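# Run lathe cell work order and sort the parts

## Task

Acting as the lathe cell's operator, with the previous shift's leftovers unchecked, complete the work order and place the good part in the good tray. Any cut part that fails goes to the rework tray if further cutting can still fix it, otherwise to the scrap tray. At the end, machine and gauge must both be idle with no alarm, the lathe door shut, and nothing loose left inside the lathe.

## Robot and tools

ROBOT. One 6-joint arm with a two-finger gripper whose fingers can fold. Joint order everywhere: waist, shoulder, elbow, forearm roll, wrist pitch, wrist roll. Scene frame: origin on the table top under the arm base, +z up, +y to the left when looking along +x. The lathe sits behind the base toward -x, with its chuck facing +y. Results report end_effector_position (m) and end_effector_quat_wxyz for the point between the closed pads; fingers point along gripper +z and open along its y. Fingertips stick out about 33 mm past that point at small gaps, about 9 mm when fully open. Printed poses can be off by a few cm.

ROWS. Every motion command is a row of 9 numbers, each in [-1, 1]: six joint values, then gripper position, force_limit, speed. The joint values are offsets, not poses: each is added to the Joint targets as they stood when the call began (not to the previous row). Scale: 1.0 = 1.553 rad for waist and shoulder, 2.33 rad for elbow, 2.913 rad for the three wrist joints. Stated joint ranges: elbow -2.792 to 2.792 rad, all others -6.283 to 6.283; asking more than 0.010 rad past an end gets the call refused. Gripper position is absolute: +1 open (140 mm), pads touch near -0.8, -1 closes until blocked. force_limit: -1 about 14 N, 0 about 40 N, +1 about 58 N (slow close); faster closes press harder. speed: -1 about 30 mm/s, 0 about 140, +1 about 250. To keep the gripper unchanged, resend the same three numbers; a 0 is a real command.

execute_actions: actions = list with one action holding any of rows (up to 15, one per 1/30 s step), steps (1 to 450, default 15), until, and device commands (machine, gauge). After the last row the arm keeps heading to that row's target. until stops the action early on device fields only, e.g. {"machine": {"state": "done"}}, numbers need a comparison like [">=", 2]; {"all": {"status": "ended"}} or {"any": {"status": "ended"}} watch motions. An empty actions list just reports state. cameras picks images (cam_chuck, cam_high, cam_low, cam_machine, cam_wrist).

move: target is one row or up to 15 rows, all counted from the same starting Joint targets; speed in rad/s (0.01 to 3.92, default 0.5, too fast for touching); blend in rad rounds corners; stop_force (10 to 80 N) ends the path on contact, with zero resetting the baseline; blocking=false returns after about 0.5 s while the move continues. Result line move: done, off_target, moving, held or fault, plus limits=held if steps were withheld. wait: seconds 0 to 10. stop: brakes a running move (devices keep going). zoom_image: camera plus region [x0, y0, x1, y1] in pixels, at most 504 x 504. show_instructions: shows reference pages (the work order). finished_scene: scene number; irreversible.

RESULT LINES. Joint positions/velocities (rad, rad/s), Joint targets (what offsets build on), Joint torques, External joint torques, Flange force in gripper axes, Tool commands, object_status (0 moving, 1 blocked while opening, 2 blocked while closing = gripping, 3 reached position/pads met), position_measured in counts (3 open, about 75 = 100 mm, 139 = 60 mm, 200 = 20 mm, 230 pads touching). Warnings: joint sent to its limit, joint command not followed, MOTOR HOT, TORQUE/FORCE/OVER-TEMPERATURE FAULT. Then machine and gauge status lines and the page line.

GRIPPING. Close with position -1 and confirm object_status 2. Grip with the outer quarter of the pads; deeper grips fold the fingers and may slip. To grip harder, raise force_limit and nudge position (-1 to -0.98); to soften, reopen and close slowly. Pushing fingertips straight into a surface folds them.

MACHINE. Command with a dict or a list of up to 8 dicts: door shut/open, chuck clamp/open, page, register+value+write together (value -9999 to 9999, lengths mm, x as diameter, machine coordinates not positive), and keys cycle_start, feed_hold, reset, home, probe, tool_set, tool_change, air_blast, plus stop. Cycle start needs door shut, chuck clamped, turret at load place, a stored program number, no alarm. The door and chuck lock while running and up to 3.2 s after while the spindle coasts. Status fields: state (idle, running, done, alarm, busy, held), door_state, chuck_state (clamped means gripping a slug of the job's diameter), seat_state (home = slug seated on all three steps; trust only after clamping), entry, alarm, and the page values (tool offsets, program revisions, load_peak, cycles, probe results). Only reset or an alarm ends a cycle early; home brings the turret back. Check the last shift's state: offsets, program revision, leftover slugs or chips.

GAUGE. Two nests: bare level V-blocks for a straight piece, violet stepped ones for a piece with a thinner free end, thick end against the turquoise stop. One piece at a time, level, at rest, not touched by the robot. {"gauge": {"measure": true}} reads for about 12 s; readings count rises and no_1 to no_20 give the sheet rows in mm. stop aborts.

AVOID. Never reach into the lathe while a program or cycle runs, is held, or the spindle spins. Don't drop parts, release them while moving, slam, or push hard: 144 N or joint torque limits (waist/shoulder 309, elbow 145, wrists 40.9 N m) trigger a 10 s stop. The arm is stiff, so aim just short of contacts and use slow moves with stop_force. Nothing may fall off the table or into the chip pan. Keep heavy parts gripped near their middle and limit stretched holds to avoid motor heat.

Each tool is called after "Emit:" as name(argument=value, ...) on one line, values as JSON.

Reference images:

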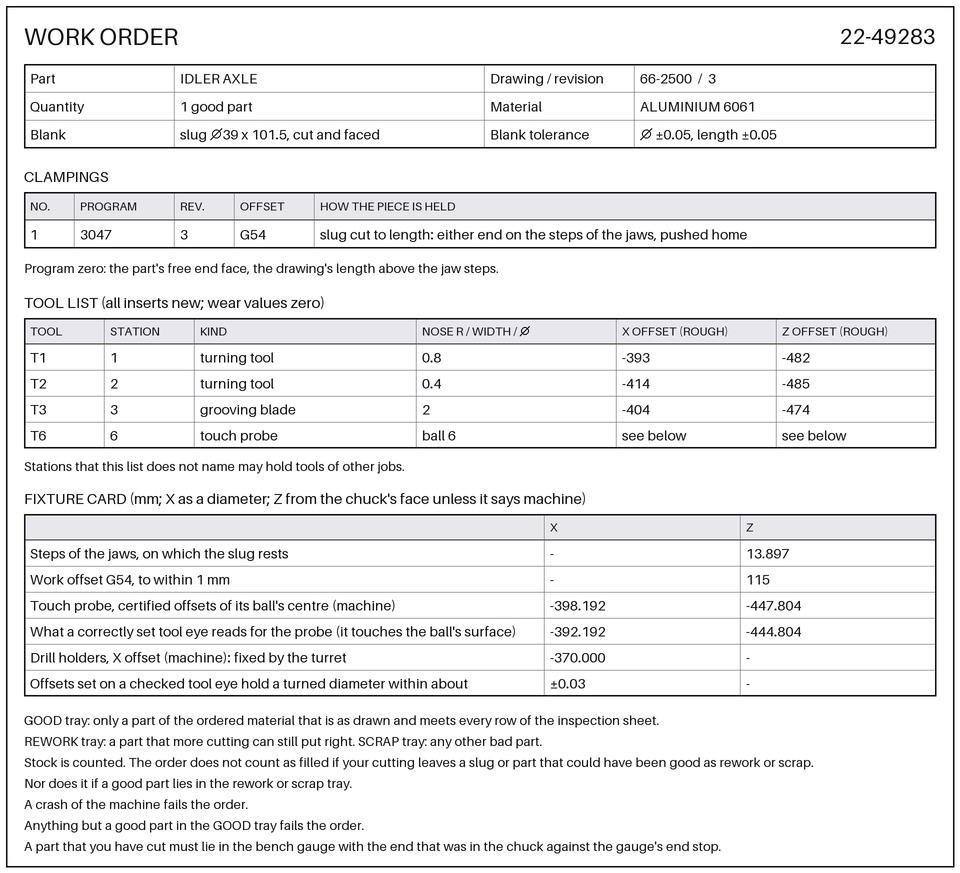

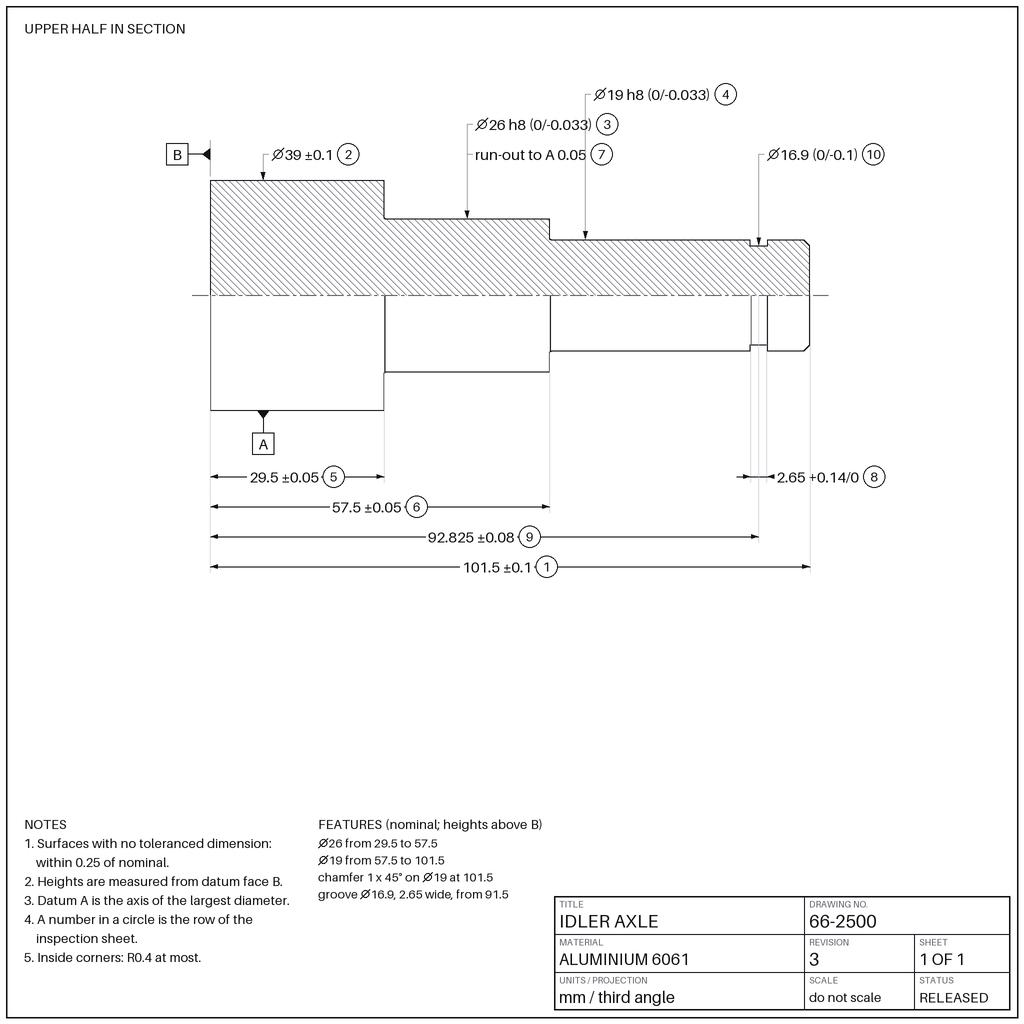

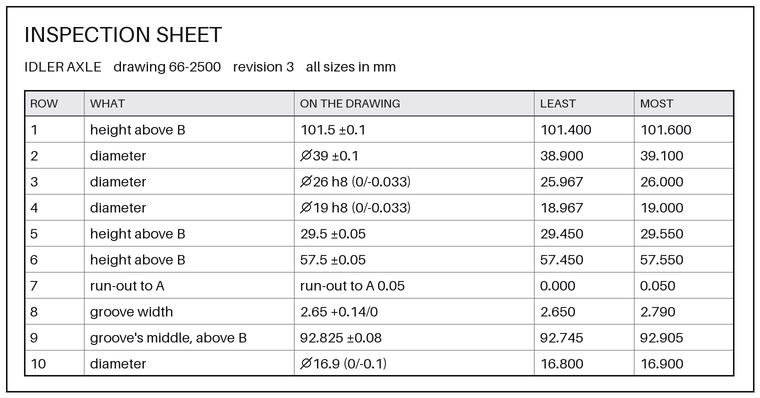

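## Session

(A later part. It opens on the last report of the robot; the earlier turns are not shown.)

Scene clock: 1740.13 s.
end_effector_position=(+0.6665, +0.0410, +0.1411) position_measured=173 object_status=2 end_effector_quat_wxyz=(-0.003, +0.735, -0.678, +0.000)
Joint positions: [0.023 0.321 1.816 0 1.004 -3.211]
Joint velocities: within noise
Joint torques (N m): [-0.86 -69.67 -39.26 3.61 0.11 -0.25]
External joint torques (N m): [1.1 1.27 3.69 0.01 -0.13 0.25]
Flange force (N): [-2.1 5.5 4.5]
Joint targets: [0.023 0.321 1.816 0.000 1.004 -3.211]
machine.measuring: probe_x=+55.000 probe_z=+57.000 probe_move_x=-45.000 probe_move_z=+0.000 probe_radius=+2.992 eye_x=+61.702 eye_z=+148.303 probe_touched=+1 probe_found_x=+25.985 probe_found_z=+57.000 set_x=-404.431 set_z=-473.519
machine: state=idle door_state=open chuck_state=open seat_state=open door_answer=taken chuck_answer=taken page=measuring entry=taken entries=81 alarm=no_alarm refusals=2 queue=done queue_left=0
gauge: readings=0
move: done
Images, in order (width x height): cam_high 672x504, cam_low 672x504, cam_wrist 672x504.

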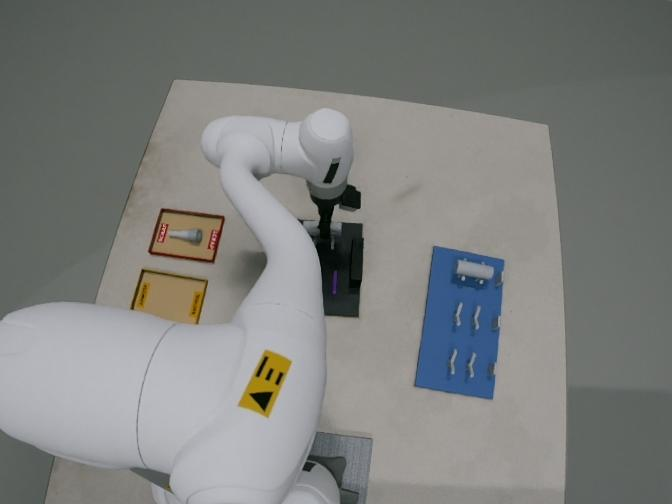

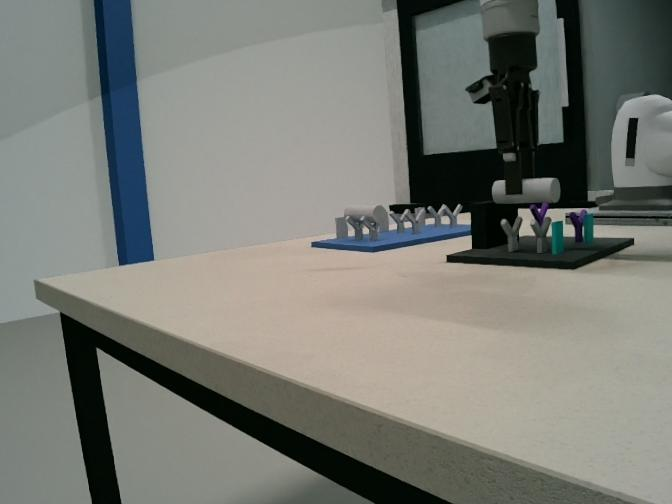

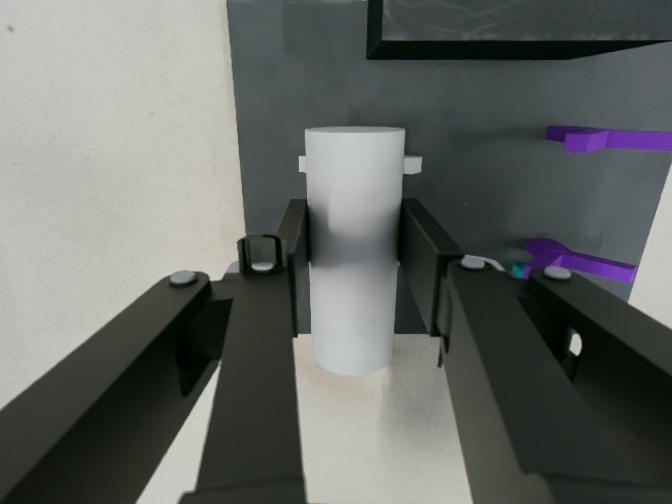

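Emit:
move(target=[[-0.0030, -0.0055, 0.0052, 0, -0.0012, -0.0018, -1, -0.1, -1],[-0.0030, 0.0159, 0.0176, 0, -0.0223, -0.0018, -1, -0.1, -1]], speed=0.08, stop_force=12, cameras=["cam_wrist","cam_low"])

Emit:
zoom_image(camera="cam_wrist", region=[210, 60, 510, 400])

Emit:
zoom_image(camera="cam_low", region=[460, 160, 620, 270])

Scene clock: 1779.80 s.
end_effector_position=(+0.6603, +0.0380, +0.1056) position_measured=173 object_status=2 end_effector_quat_wxyz=(-0.003, +0.735, -0.678, +0.000)
Joint positions: [0.018 0.346 1.857 0 0.939 -3.217]
Joint velocities: within noise
Joint torques (N m): [1.86 -66.51 -34.57 4.59 0.39 -0.21]
External joint torques (N m): [-1.99 -2.16 0.45 -1.12 -0.42 0.21]
Flange force (N): [2.6 4.3 -1.1]
Joint targets: [0.018 0.346 1.857 0.000 0.939 -3.217]
machine.measuring: probe_x=+55.000 probe_z=+57.000 probe_move_x=-45.000 probe_move_z=+0.000 probe_radius=+2.992 eye_x=+61.702 eye_z=+148.303 probe_touched=+1 probe_found_x=+25.985 probe_found_z=+57.000 set_x=-404.431 set_z=-473.519
machine: state=idle door_state=open chuck_state=open seat_state=open door_answer=taken chuck_answer=taken page=measuring entry=taken entries=81 alarm=no_alarm refusals=2 queue=done queue_left=0
gauge: readings=0
move: done
Images, in order (width x height): cam_low 672x504, cam_wrist 672x504.

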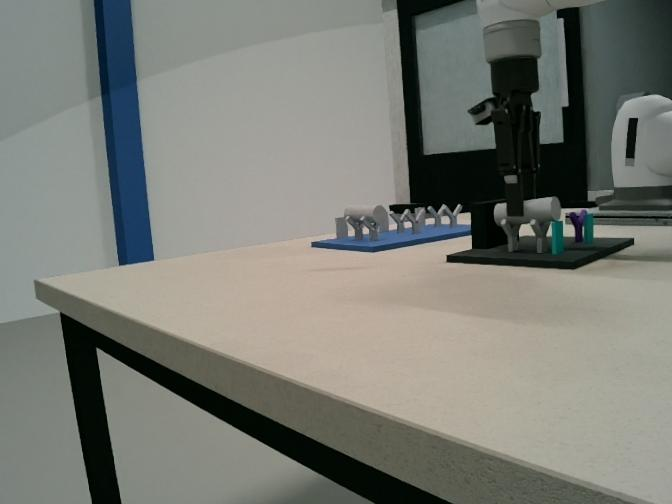

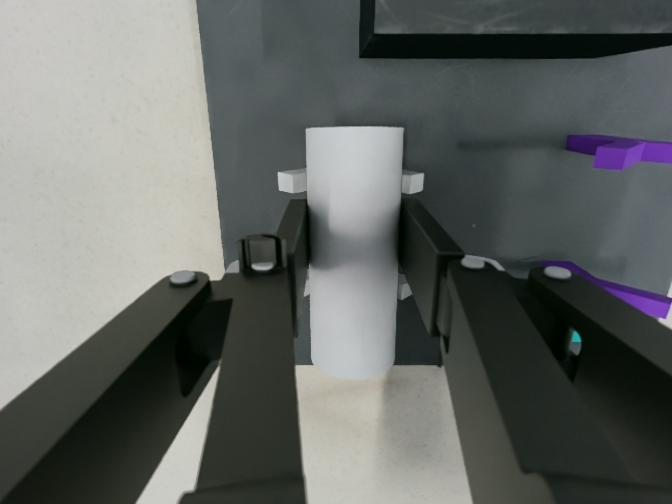

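Scaled by 1.482 from the camera's 672x504 image, which has a finer 960x720 frame.

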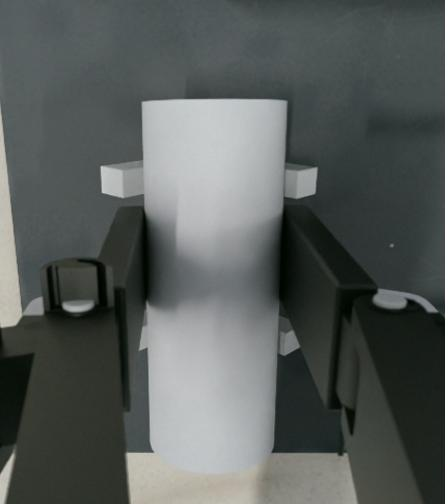

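Scaled by 3.150 from the camera's 672x504 image, which has a finer 960x720 frame.

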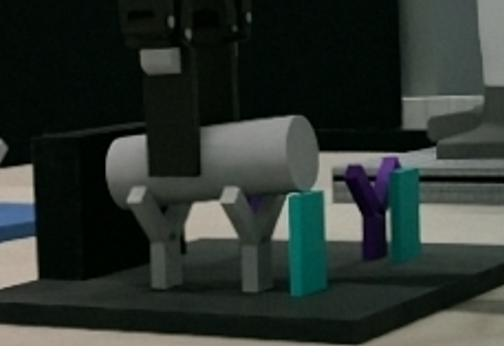

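Emit:
move(target=[[-0.0049, 0, 0, 0, 0, -0.0026, -1, -0.1, -1],[-0.0049, 0.0106, 0.0051, 0, -0.0097, -0.0026, -1, -0.1, -1]], speed=[0.04, 0.015], stop_force=10, cameras=["cam_wrist","cam_low"])

Emit:
zoom_image(camera="cam_low", region=[460, 160, 620, 270])

Scene clock: 1819.30 s.
end_effector_position=(+0.6608, +0.0330, +0.1002) position_measured=173 object_status=2 end_effector_quat_wxyz=(-0.003, +0.735, -0.678, +0.000)
Joint positions: [0.011 0.352 1.861 0 0.929 -3.224]
Joint velocities: within noise
Joint torques (N m): [-5.66 -52.7 -22 1.36 1.66 -0.16]
External joint torques (N m): [5.85 -16.4 -11.69 2.07 -1.67 0.16]
Flange force (N): [-9.1 -0.8 -22.3]
Joint targets: [0.011 0.352 1.861 0.000 0.929 -3.224]
machine.measuring: probe_x=+55.000 probe_z=+57.000 probe_move_x=-45.000 probe_move_z=+0.000 probe_radius=+2.992 eye_x=+61.702 eye_z=+148.303 probe_touched=+1 probe_found_x=+25.985 probe_found_z=+57.000 set_x=-404.431 set_z=-473.519
machine: state=idle door_state=open chuck_state=open seat_state=open door_answer=taken chuck_answer=taken page=measuring entry=taken entries=81 alarm=no_alarm refusals=2 queue=done queue_left=0
gauge: readings=0
move: contact; path passed 1 of 2 targets; the wrist pitch is farthest, 0.019 rad from its target
Images, in order (width x height): cam_low 672x504, cam_wrist 672x504.

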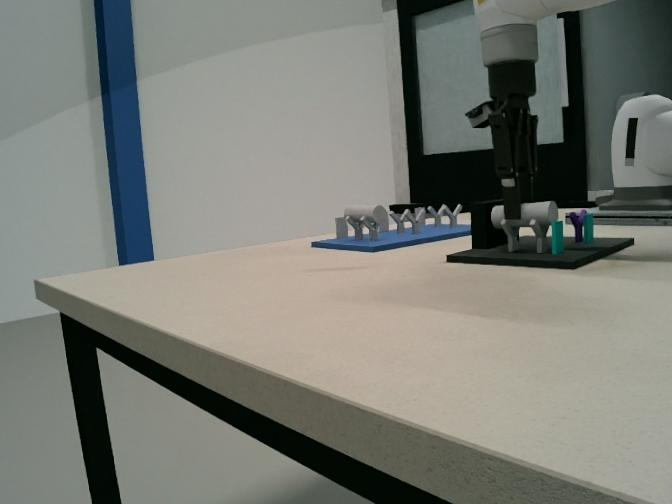

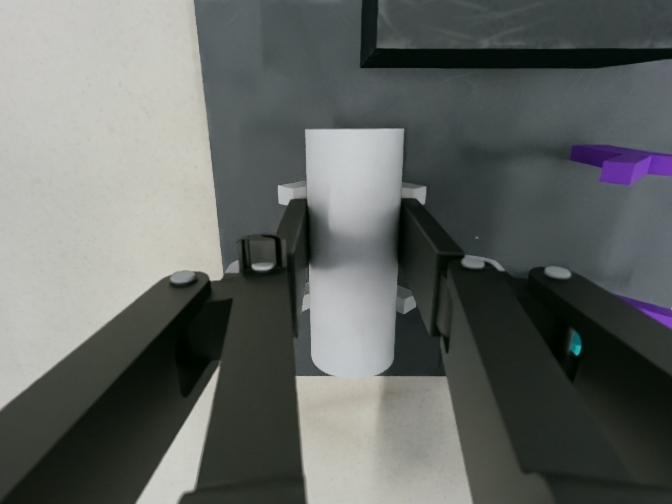

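Scaled by 3.150 from the camera's 672x504 image, which has a finer 960x720 frame.

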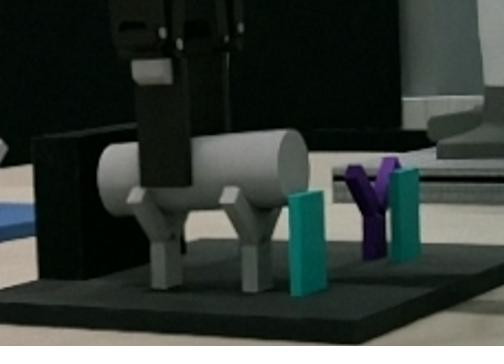

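Emit:
move(target=[0.0059, -0.0003, -0.0002, 0, 0.0003, 0.0031, -1, -0.1, -1], speed=0.01, stop_force=10, cameras=["cam_low"])

Emit:
zoom_image(camera="cam_low", region=[460, 160, 620, 270])

Scene clock: 1830.57 s.
end_effector_position=(+0.6607, +0.0335, +0.1003) position_measured=173 object_status=2 end_effector_quat_wxyz=(-0.003, +0.735, -0.678, +0.000)
Joint positions: [0.012 0.352 1.861 0 0.929 -3.223]
Joint velocities: within noise
Joint torques (N m): [3.83 -58.82 -24.8 6 2.37 -0.04]
External joint torques (N m): [-4.11 -9.83 -8.72 -2.6 -2.38 0.04]
Flange force (N): [6.2 -2.1 -12.2]
Joint targets: [0.012 0.352 1.861 0.000 0.929 -3.223]
machine.measuring: probe_x=+55.000 probe_z=+57.000 probe_move_x=-45.000 probe_move_z=+0.000 probe_radius=+2.992 eye_x=+61.702 eye_z=+148.303 probe_touched=+1 probe_found_x=+25.985 probe_found_z=+57.000 set_x=-404.431 set_z=-473.519
machine: state=idle door_state=open chuck_state=open seat_state=open door_answer=taken chuck_answer=taken page=measuring entry=taken entries=81 alarm=no_alarm refusals=2 queue=done queue_left=0
gauge: readings=0
move: contact
Images, in order (width x height): cam_low 672x504.

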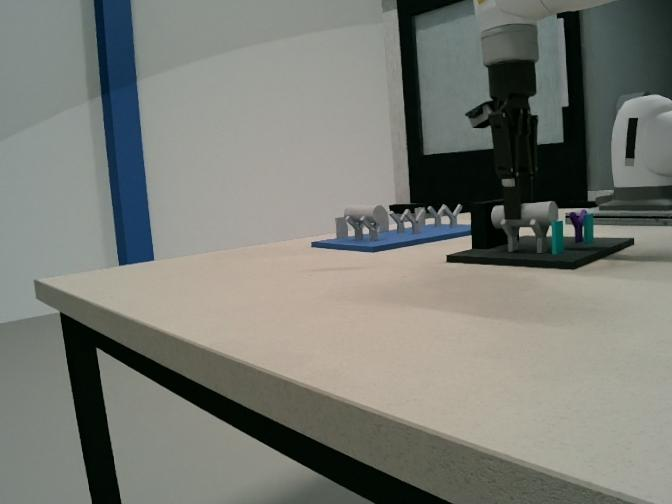

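Scaled by 3.150 from the camera's 672x504 image, which has a finer 960x720 frame.

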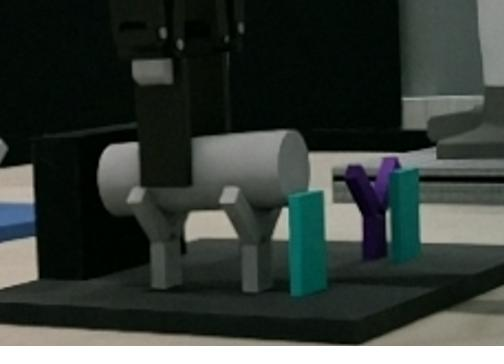

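Emit:
execute_actions(actions=[{"rows":[[0,0,0,0,0,0,-0.15,-0.1,-1]],"steps":30}], cameras=["cam_low","cam_wrist"])

Emit:
zoom_image(camera="cam_low", region=[460, 160, 620, 270])

Scene clock: 1837.33 s.
end_effector_position=(+0.6607, +0.0336, +0.1003) position_measured=148 object_status=3 end_effector_quat_wxyz=(-0.003, +0.735, -0.678, +0.000)
Joint positions: [0.012 0.352 1.861 0 0.93 -3.223]
Joint velocities: within noise
Joint torques (N m): [-1.44 -68.56 -35.82 3.49 0.07 -0.2]
External joint torques (N m): [1.39 0.09 2.32 -0.08 -0.08 0.2]
Flange force (N): [-2.5 4.4 2.0]
Joint targets: [0.012 0.352 1.861 0.000 0.929 -3.223]
machine.measuring: probe_x=+55.000 probe_z=+57.000 probe_move_x=-45.000 probe_move_z=+0.000 probe_radius=+2.992 eye_x=+61.702 eye_z=+148.303 probe_touched=+1 probe_found_x=+25.985 probe_found_z=+57.000 set_x=-404.431 set_z=-473.519
machine: state=idle door_state=open chuck_state=open seat_state=open door_answer=taken chuck_answer=taken page=measuring entry=taken entries=81 alarm=no_alarm refusals=2 queue=done queue_left=0
gauge: readings=0
Images, in order (width x height): cam_low 672x504, cam_wrist 672x504.

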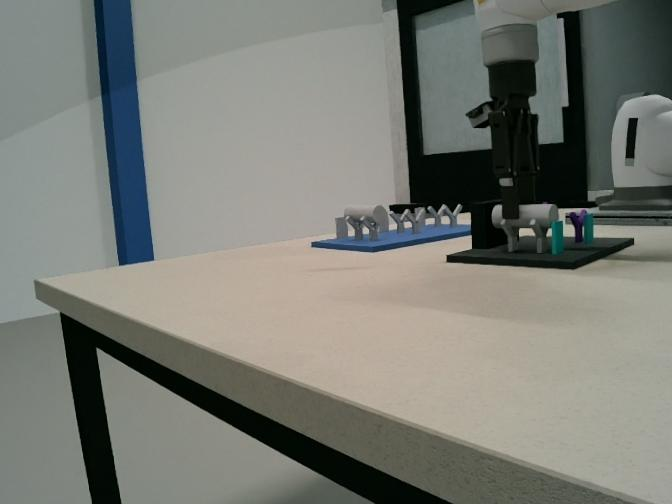

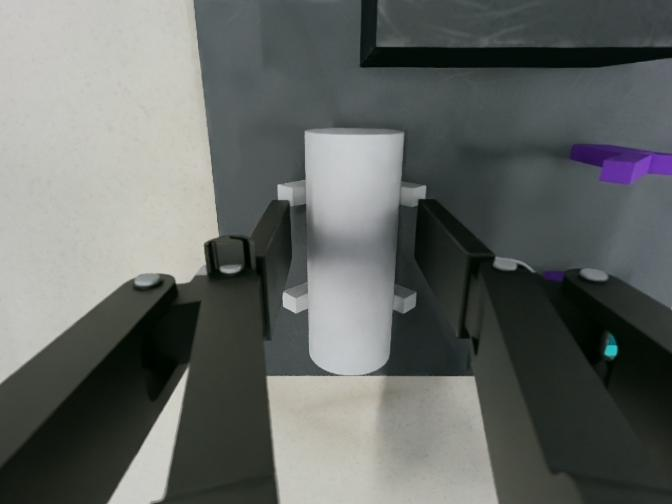

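Scaled by 3.150 from the camera's 672x504 image, which has a finer 960x720 frame.

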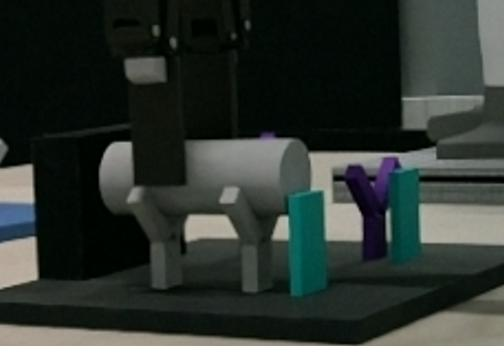

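Emit:
execute_actions(actions=[{"gauge":{"measure":true},"steps":450,"until":{"gauge":{"state":"idle","readings":[">",0]}}}], cameras=["cam_low"])

Scene clock: 1855.13 s.
end_effector_position=(+0.6607, +0.0336, +0.1003) position_measured=148 object_status=3 end_effector_quat_wxyz=(-0.003, +0.735, -0.678, +0.000)
Joint positions: [0.012 0.352 1.861 0 0.93 -3.223]
Joint velocities: within noise
Joint torques (N m): [-1.21 -69.03 -36.09 3.42 0.09 -0.24]
External joint torques (N m): [1.52 -0.5 2.19 0.03 -0.12 0.24]
Flange force (N): [-2.8 4.9 1.3]
Joint targets: [0.012 0.352 1.861 0.000 0.929 -3.223]
Tool commands: gripper/position=-0.15 gripper/force_limit=-0.1 gripper/speed=-1.0
machine.measuring: probe_x=+55.000 probe_z=+57.000 probe_move_x=-45.000 probe_move_z=+0.000 probe_radius=+2.992 eye_x=+61.702 eye_z=+148.303 probe_touched=+1 probe_found_x=+25.985 probe_found_z=+57.000 set_x=-404.431 set_z=-473.519
machine: state=idle door_state=open chuck_state=open seat_state=open door_answer=taken chuck_answer=taken page=measuring entry=taken entries=81 alarm=no_alarm refusals=2 queue=done queue_left=0
gauge: message=started readings=1 no_1=101.827 no_2=39.015 no_3=25.984 no_4=18.980 no_5=29.815 no_6=57.816 no_7=0.024 no_8=2.722 no_9=93.136 no_10=16.843
Images, in order (width x height): cam_low 672x504.

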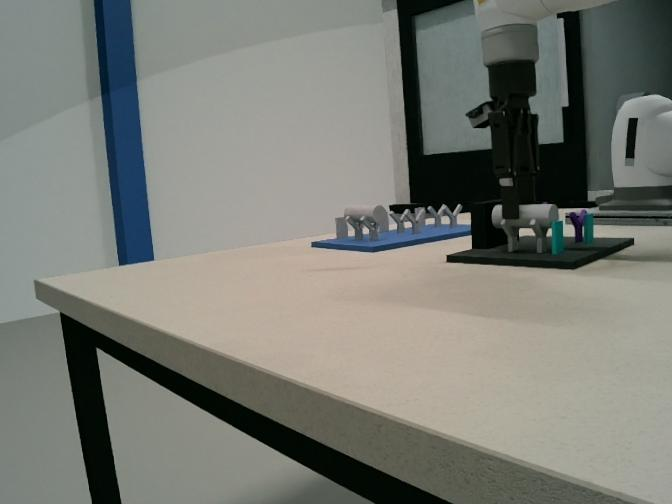

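Emit:
execute_actions(actions=[{"rows":[[0,0,0,0,0,0,-1,-0.6,-1]],"steps":45}], cameras=[])

Emit:
move(target=[0.0049, 0, 0, 0, 0, 0.0026, -1, -0.6, -1], speed=0.008, stop_force=20, cameras=["cam_wrist"])

Scene clock: 1872.80 s.
end_effector_position=(+0.6607, +0.0336, +0.1003) position_measured=173 object_status=2 end_effector_quat_wxyz=(-0.003, +0.735, -0.678, +0.000)
Joint positions: [0.012 0.352 1.861 0 0.929 -3.223]
Joint velocities: within noise
Joint torques (N m): [-1.46 -55.21 -13.91 2.78 6.87 -0.57]
External joint torques (N m): [1.58 -13.61 -19.59 0.63 -6.88 0.57]
Flange force (N): [-2.8 -16.5 -16.3]
Joint targets: [0.012 0.352 1.861 0.000 0.929 -3.223]
machine.measuring: probe_x=+55.000 probe_z=+57.000 probe_move_x=-45.000 probe_move_z=+0.000 probe_radius=+2.992 eye_x=+61.702 eye_z=+148.303 probe_touched=+1 probe_found_x=+25.985 probe_found_z=+57.000 set_x=-404.431 set_z=-473.519
machine: state=idle door_state=open chuck_state=open seat_state=open door_answer=taken chuck_answer=taken page=measuring entry=taken entries=81 alarm=no_alarm refusals=2 queue=done queue_left=0
gauge: message=started readings=1 no_1=101.827 no_2=39.015 no_3=25.984 no_4=18.980 no_5=29.815 no_6=57.816 no_7=0.024 no_8=2.722 no_9=93.136 no_10=16.843
No camera images: "cameras" was empty.

speed must be a number from 0.01 to 3.92 (rad/s); nothing of the call was run

Emit:
move(target=[0.0049, 0, 0, 0, 0, 0.0026, -1, -0.6, -1], speed=0.01, stop_force=22, cameras=[])

Emit:
execute_actions(actions=[{"rows":[[0,0,0,0,0,0,-0.15,-0.6,-1]],"steps":30}], cameras=["cam_wrist"])

Emit:
execute_actions(actions=[{"gauge":{"measure":true},"steps":450,"until":{"gauge":{"state":"idle","readings":[">",1]}}}], cameras=[])

Scene clock: 1878.67 s.
end_effector_position=(+0.6605, +0.0367, +0.1003) position_measured=173 object_status=2 end_effector_quat_wxyz=(-0.003, +0.735, -0.678, +0.000)
Joint positions: [0.016 0.352 1.861 0 0.929 -3.219]
Joint velocities: within noise
Joint torques (N m): [20.9 -56.31 -15.88 12.17 6.43 -0.8]
External joint torques (N m): [-20.96 -12.54 -17.83 -8.75 -6.45 0.8]
Flange force (N): [30.8 -12.1 -14.6]
Joint targets: [0.016 0.352 1.861 0.000 0.929 -3.219]
machine.measuring: probe_x=+55.000 probe_z=+57.000 probe_move_x=-45.000 probe_move_z=+0.000 probe_radius=+2.992 eye_x=+61.702 eye_z=+148.303 probe_touched=+1 probe_found_x=+25.985 probe_found_z=+57.000 set_x=-404.431 set_z=-473.519
machine: state=idle door_state=open chuck_state=open seat_state=open door_answer=taken chuck_answer=taken page=measuring entry=taken entries=81 alarm=no_alarm refusals=2 queue=done queue_left=0
gauge: message=started readings=1 no_1=101.827 no_2=39.015 no_3=25.984 no_4=18.980 no_5=29.815 no_6=57.816 no_7=0.024 no_8=2.722 no_9=93.136 no_10=16.843
move: contact
No camera images: "cameras" was empty.

Scene clock: 1879.87 s.
end_effector_position=(+0.6606, +0.0367, +0.1003) position_measured=148 object_status=3 end_effector_quat_wxyz=(-0.003, +0.735, -0.678, +0.000)
Joint positions: [0.016 0.352 1.861 0 0.929 -3.219]
Joint velocities: within noise
Joint torques (N m): [-0.98 -68.29 -35.87 3.44 0.09 -0.15]
External joint torques (N m): [1.01 -0.35 2.29 -0.03 -0.11 0.15]
Flange force (N): [-1.9 5.0 1.5]
Joint targets: [0.016 0.352 1.861 0.000 0.929 -3.219]
machine.measuring: probe_x=+55.000 probe_z=+57.000 probe_move_x=-45.000 probe_move_z=+0.000 probe_radius=+2.992 eye_x=+61.702 eye_z=+148.303 probe_touched=+1 probe_found_x=+25.985 probe_found_z=+57.000 set_x=-404.431 set_z=-473.519
machine: state=idle door_state=open chuck_state=open seat_state=open door_answer=taken chuck_answer=taken page=measuring entry=taken entries=81 alarm=no_alarm refusals=2 queue=done queue_left=0
gauge: message=started readings=1 no_1=101.827 no_2=39.015 no_3=25.984 no_4=18.980 no_5=29.815 no_6=57.816 no_7=0.024 no_8=2.722 no_9=93.136 no_10=16.843
Images, in order (width x height): cam_wrist 672x504.

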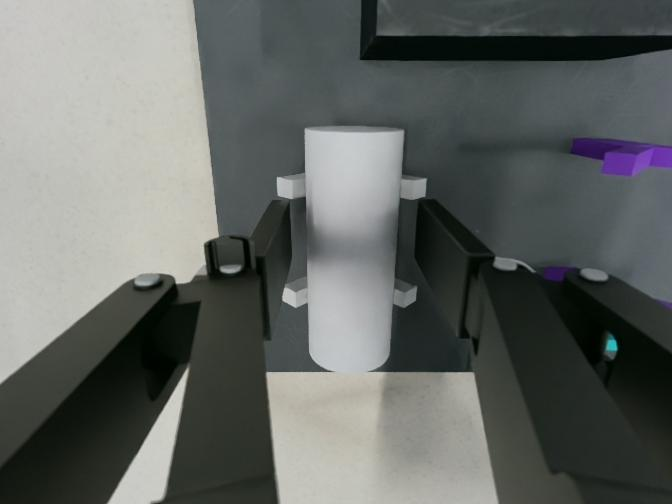

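Scene clock: 1892.07 s.
end_effector_position=(+0.6605, +0.0367, +0.1003) position_measured=148 object_status=3 end_effector_quat_wxyz=(-0.003, +0.735, -0.678, +0.000)
Joint positions: [0.016 0.352 1.861 0 0.929 -3.219]
Joint velocities: within noise
Joint torques (N m): [-1.14 -68.22 -35.98 3.48 0.04 -0.21]
External joint torques (N m): [1.32 -0.96 2.2 -0.04 -0.06 0.21]
Flange force (N): [-2.4 5.5 0.8]
Joint targets: [0.016 0.352 1.861 0.000 0.929 -3.219]
Tool commands: gripper/position=-0.15 gripper/force_limit=-0.6 gripper/speed=-1.0
machine.measuring: probe_x=+55.000 probe_z=+57.000 probe_move_x=-45.000 probe_move_z=+0.000 probe_radius=+2.992 eye_x=+61.702 eye_z=+148.303 probe_touched=+1 probe_found_x=+25.985 probe_found_z=+57.000 set_x=-404.431 set_z=-473.519
machine: state=idle door_state=open chuck_state=open seat_state=open door_answer=taken chuck_answer=taken page=measuring entry=taken entries=81 alarm=no_alarm refusals=2 queue=done queue_left=0
gauge: message=started readings=2 no_1=101.522 no_2=39.018 no_3=25.983 no_4=18.983 no_5=29.510 no_6=57.505 no_7=0.029 no_8=2.720 no_9=92.834 no_10=16.842
No camera images: "cameras" was empty.

Emit:
execute_actions(actions=[{"rows":[[0,0,0,0,0,0,-1,-0.1,-1]],"machine":{"door":"shut"},"steps":45}], cameras=[])

Emit:
move(target=[[0, -0.0572, -0.0379, 0, 0.0607, 0, -1, -0.1, -1],[0.6732, -0.1954, 0.0720, 0, 0.0465, 0.3865, -1, -0.1, -1]], speed=[0.15, 0.7], blend=0.02, cameras=["cam_wrist","cam_high"])

Scene clock: 1912.67 s.
end_effector_position=(+0.6605, +0.0367, +0.1003) position_measured=172 object_status=2 end_effector_quat_wxyz=(-0.003, +0.735, -0.678, +0.000)
Joint positions: [0.016 0.352 1.861 0 0.929 -3.219]
Joint velocities: within noise
Joint torques (N m): [-1.51 -57.25 -15.22 2.64 7.11 -0.53]
External joint torques (N m): [1.73 -12.21 -18.55 0.8 -7.13 0.53]
Flange force (N): [-3.0 -16.2 -13.6]
Joint targets: [0.016 0.352 1.861 0.000 0.929 -3.219]
machine.measuring: probe_x=+55.000 probe_z=+57.000 probe_move_x=-45.000 probe_move_z=+0.000 probe_radius=+2.992 eye_x=+61.702 eye_z=+148.303 probe_touched=+1 probe_found_x=+25.985 probe_found_z=+57.000 set_x=-404.431 set_z=-473.519
machine: state=idle door_state=between chuck_state=open seat_state=open door_answer=taken chuck_answer=taken page=measuring entry=taken entries=81 alarm=no_alarm refusals=2 queue=running queue_left=0
gauge: message=started readings=2 no_1=101.522 no_2=39.018 no_3=25.983 no_4=18.983 no_5=29.510 no_6=57.505 no_7=0.029 no_8=2.720 no_9=92.834 no_10=16.842
No camera images: "cameras" was empty.

Scene clock: 1915.90 s.
end_effector_position=(+0.2276, +0.4660, +0.2013) position_measured=172 object_status=2 end_effector_quat_wxyz=(-0.003, +0.707, -0.707, +0.000)
Joint positions: [1.062 0.048 2.029 0 1.065 -2.093]
Joint velocities: within noise
Joint torques (N m): [-1.31 -42.73 -40.83 3.72 0.15 -0.22]
External joint torques (N m): [1.11 1.32 4.05 0.03 -0.13 0.22]
Flange force (N): [3.0 4.3 5.9]
Joint targets: [1.062 0.048 2.029 0.000 1.065 -2.093]
machine.measuring: probe_x=+55.000 probe_z=+57.000 probe_move_x=-45.000 probe_move_z=+0.000 probe_radius=+2.992 eye_x=+61.702 eye_z=+148.303 probe_touched=+1 probe_found_x=+25.985 probe_found_z=+57.000 set_x=-404.431 set_z=-473.519
machine: state=idle door_state=shut chuck_state=open seat_state=open door_answer=taken chuck_answer=taken page=measuring entry=taken entries=81 alarm=no_alarm refusals=2 queue=done queue_left=0
gauge: message=started readings=2 no_1=101.522 no_2=39.018 no_3=25.983 no_4=18.983 no_5=29.510 no_6=57.505 no_7=0.029 no_8=2.720 no_9=92.834 no_10=16.842
move: done
Images, in order (width x height): cam_high 672x504, cam_wrist 672x504.

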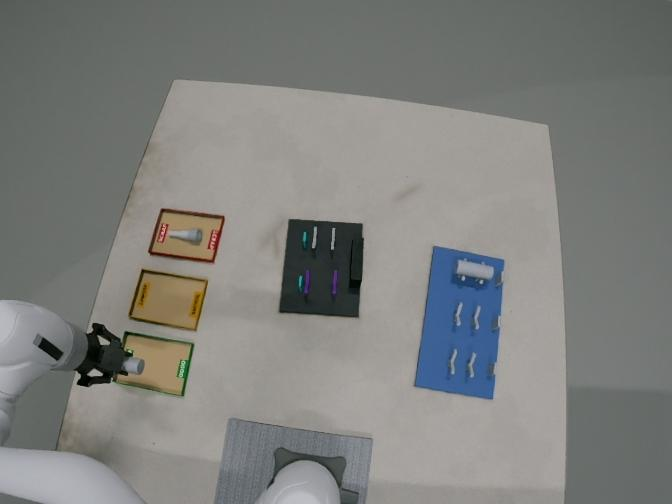

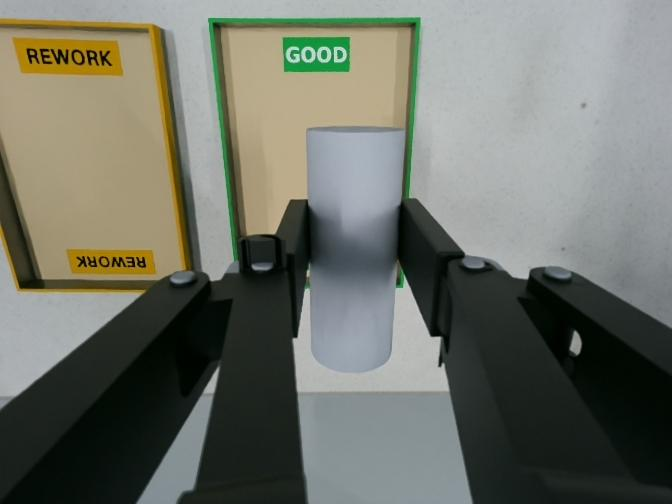

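Emit:
move(target=[[-0.0269, 0.004, 0.0, 0, 0, -0.0142, -1, -0.1, -1],[-0.0269, 0.1070, 0.0512, 0, -0.0981, -0.0142, -1, -0.1, -1]], speed=0.2, cameras=["cam_wrist"])

Emit:
move(target=[0, 0.0164, 0.0053, 0, -0.0129, 0, -1, -0.1, -1], speed=0.015, stop_force=10, cameras=[])

Emit:
execute_actions(actions=[{"rows":[[0,0,0,0,0,0,-0.2,-0.1,-1]],"steps":40}], cameras=["cam_wrist"])

Scene clock: 1932.50 s.
end_effector_position=(+0.2507, +0.4618, +0.0612) position_measured=172 object_status=2 end_effector_quat_wxyz=(-0.003, +0.707, -0.707, +0.000)
Joint positions: [1.02 0.214 2.148 0 0.779 -2.134]
Joint velocities: within noise
Joint torques (N m): [-0.86 -52.71 -32.9 3.09 0.14 -0.15]
External joint torques (N m): [0.72 1.77 3.4 -0.08 -0.11 0.15]
Flange force (N): [2.5 3.2 5.1]
Joint targets: [1.020 0.214 2.148 0.000 0.779 -2.134]
machine.measuring: probe_x=+55.000 probe_z=+57.000 probe_move_x=-45.000 probe_move_z=+0.000 probe_radius=+2.992 eye_x=+61.702 eye_z=+148.303 probe_touched=+1 probe_found_x=+25.985 probe_found_z=+57.000 set_x=-404.431 set_z=-473.519
machine: state=idle door_state=shut chuck_state=open seat_state=open door_answer=taken chuck_answer=taken page=measuring entry=taken entries=81 alarm=no_alarm refusals=2 queue=done queue_left=0
gauge: message=started readings=2 no_1=101.522 no_2=39.018 no_3=25.983 no_4=18.983 no_5=29.510 no_6=57.505 no_7=0.029 no_8=2.720 no_9=92.834 no_10=16.842
move: done
Images, in order (width x height): cam_wrist 672x504.

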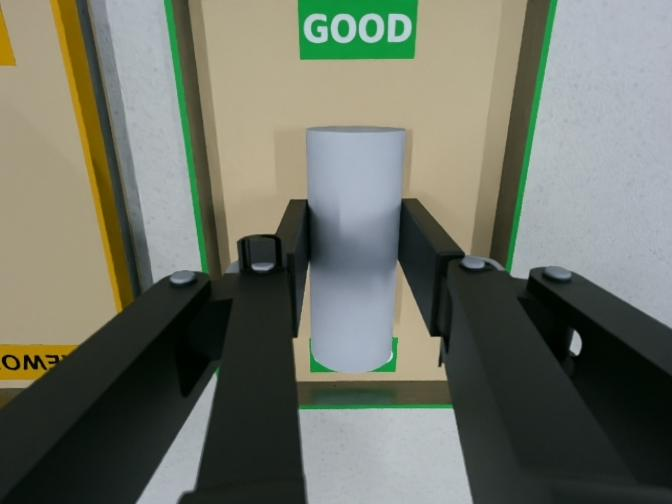

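Scene clock: 1934.30 s.
end_effector_position=(+0.2508, +0.4619, +0.0523) position_measured=172 object_status=2 end_effector_quat_wxyz=(-0.003, +0.707, -0.707, +0.000)
Joint positions: [1.02 0.227 2.154 0 0.761 -2.134]
Joint velocities: within noise
Joint torques (N m): [-0.07 -41.12 -24.97 3.43 -1.09 -0.43]
External joint torques (N m): [-0.09 -10.97 -4.1 -0.46 1.11 0.43]
Flange force (N): [5.5 3.7 -20.5]
Joint targets: [1.020 0.227 2.154 0.000 0.761 -2.134]
machine.measuring: probe_x=+55.000 probe_z=+57.000 probe_move_x=-45.000 probe_move_z=+0.000 probe_radius=+2.992 eye_x=+61.702 eye_z=+148.303 probe_touched=+1 probe_found_x=+25.985 probe_found_z=+57.000 set_x=-404.431 set_z=-473.519
machine: state=idle door_state=shut chuck_state=open seat_state=open door_answer=taken chuck_answer=taken page=measuring entry=taken entries=81 alarm=no_alarm refusals=2 queue=done queue_left=0
gauge: message=started readings=2 no_1=101.522 no_2=39.018 no_3=25.983 no_4=18.983 no_5=29.510 no_6=57.505 no_7=0.029 no_8=2.720 no_9=92.834 no_10=16.842
move: contact; the wrist pitch is farthest, 0.019 rad from its target
No camera images: "cameras" was empty.

Scene clock: 1935.83 s.
end_effector_position=(+0.2508, +0.4619, +0.0523) position_measured=154 object_status=3 end_effector_quat_wxyz=(-0.003, +0.707, -0.707, +0.000)
Joint positions: [1.02 0.227 2.154 0 0.761 -2.134]
Joint velocities: within noise
Joint torques (N m): [-1.32 -51.79 -30.9 2.98 0.19 -0.24]
External joint torques (N m): [0.89 -0.4 1.68 0 -0.18 0.24]
Flange force (N): [2.1 3.6 1.0]
Joint targets: [1.020 0.227 2.154 0.000 0.761 -2.134]
machine.measuring: probe_x=+55.000 probe_z=+57.000 probe_move_x=-45.000 probe_move_z=+0.000 probe_radius=+2.992 eye_x=+61.702 eye_z=+148.303 probe_touched=+1 probe_found_x=+25.985 probe_found_z=+57.000 set_x=-404.431 set_z=-473.519
machine: state=idle door_state=shut chuck_state=open seat_state=open door_answer=taken chuck_answer=taken page=measuring entry=taken entries=81 alarm=no_alarm refusals=2 queue=done queue_left=0
gauge: message=started readings=2 no_1=101.522 no_2=39.018 no_3=25.983 no_4=18.983 no_5=29.510 no_6=57.505 no_7=0.029 no_8=2.720 no_9=92.834 no_10=16.842
Images, in order (width x height): cam_wrist 672x504.

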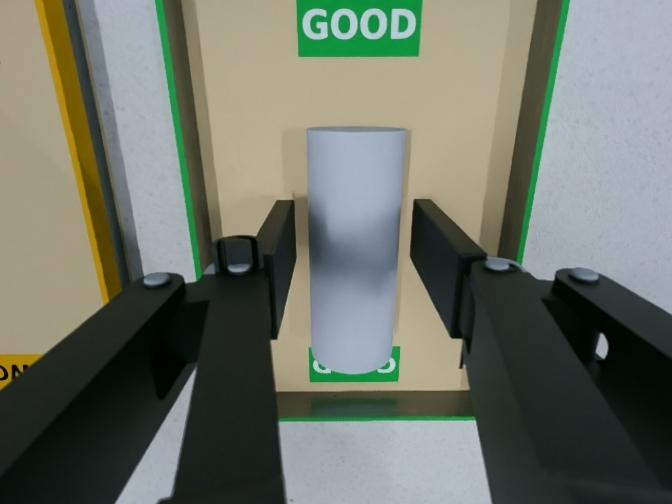

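Emit:
move(target=[0, -0.1153, -0.0536, 0, 0.1044, 0, -0.2, -0.1, -1], speed=0.2, cameras=["cam_wrist","cam_chuck","cam_high"])

Scene clock: 1941.20 s.
end_effector_position=(+0.2468, +0.4559, +0.2014) position_measured=154 object_status=3 end_effector_quat_wxyz=(-0.003, +0.707, -0.707, +0.000)
Joint positions: [1.02 0.047 2.029 0 1.065 -2.134]
Joint velocities: within noise
Joint torques (N m): [-1.67 -40.63 -38.96 3.8 0.18 -0.27]
External joint torques (N m): [1.53 -0.67 2.09 -0.04 -0.17 0.27]
Flange force (N): [2.2 5.1 2.1]
Joint targets: [1.020 0.047 2.029 0.000 1.065 -2.134]
machine.measuring: probe_x=+55.000 probe_z=+57.000 probe_move_x=-45.000 probe_move_z=+0.000 probe_radius=+2.992 eye_x=+61.702 eye_z=+148.303 probe_touched=+1 probe_found_x=+25.985 probe_found_z=+57.000 set_x=-404.431 set_z=-473.519
machine: state=idle door_state=shut chuck_state=open seat_state=open door_answer=taken chuck_answer=taken page=measuring entry=taken entries=81 alarm=no_alarm refusals=2 queue=done queue_left=0
gauge: message=started readings=2 no_1=101.522 no_2=39.018 no_3=25.983 no_4=18.983 no_5=29.510 no_6=57.505 no_7=0.029 no_8=2.720 no_9=92.834 no_10=16.842
move: done
Images, in order (width x height): cam_chuck 672x504, cam_high 672x504, cam_wrist 672x504.

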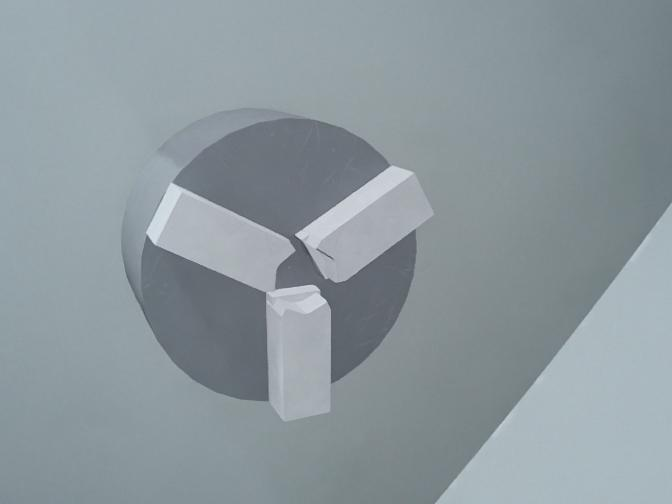

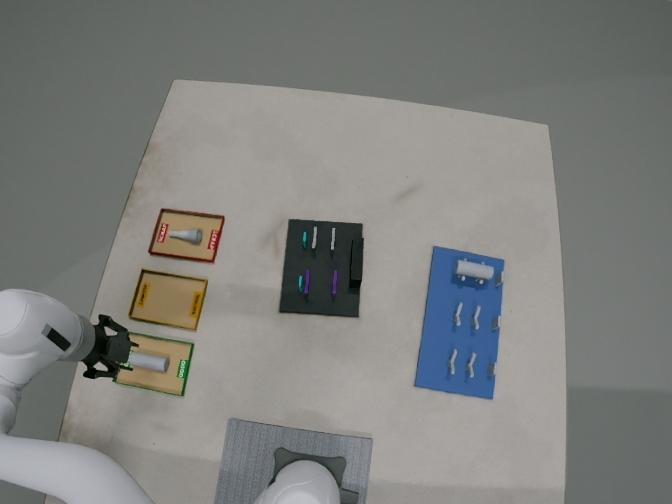

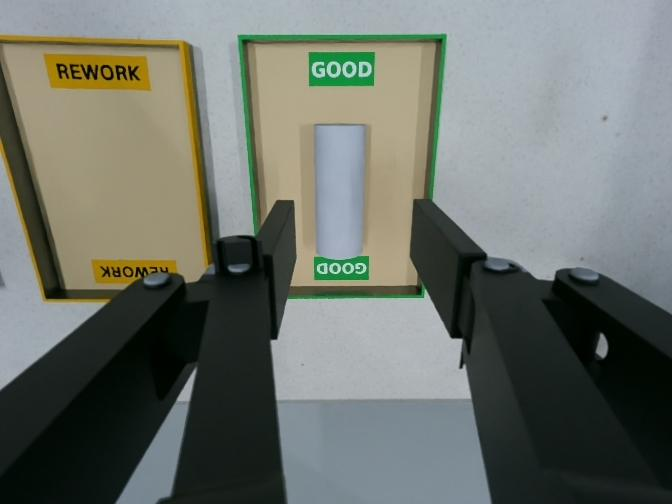

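Emit:
finished_scene(scene=1)

The scene is finished: the task was done.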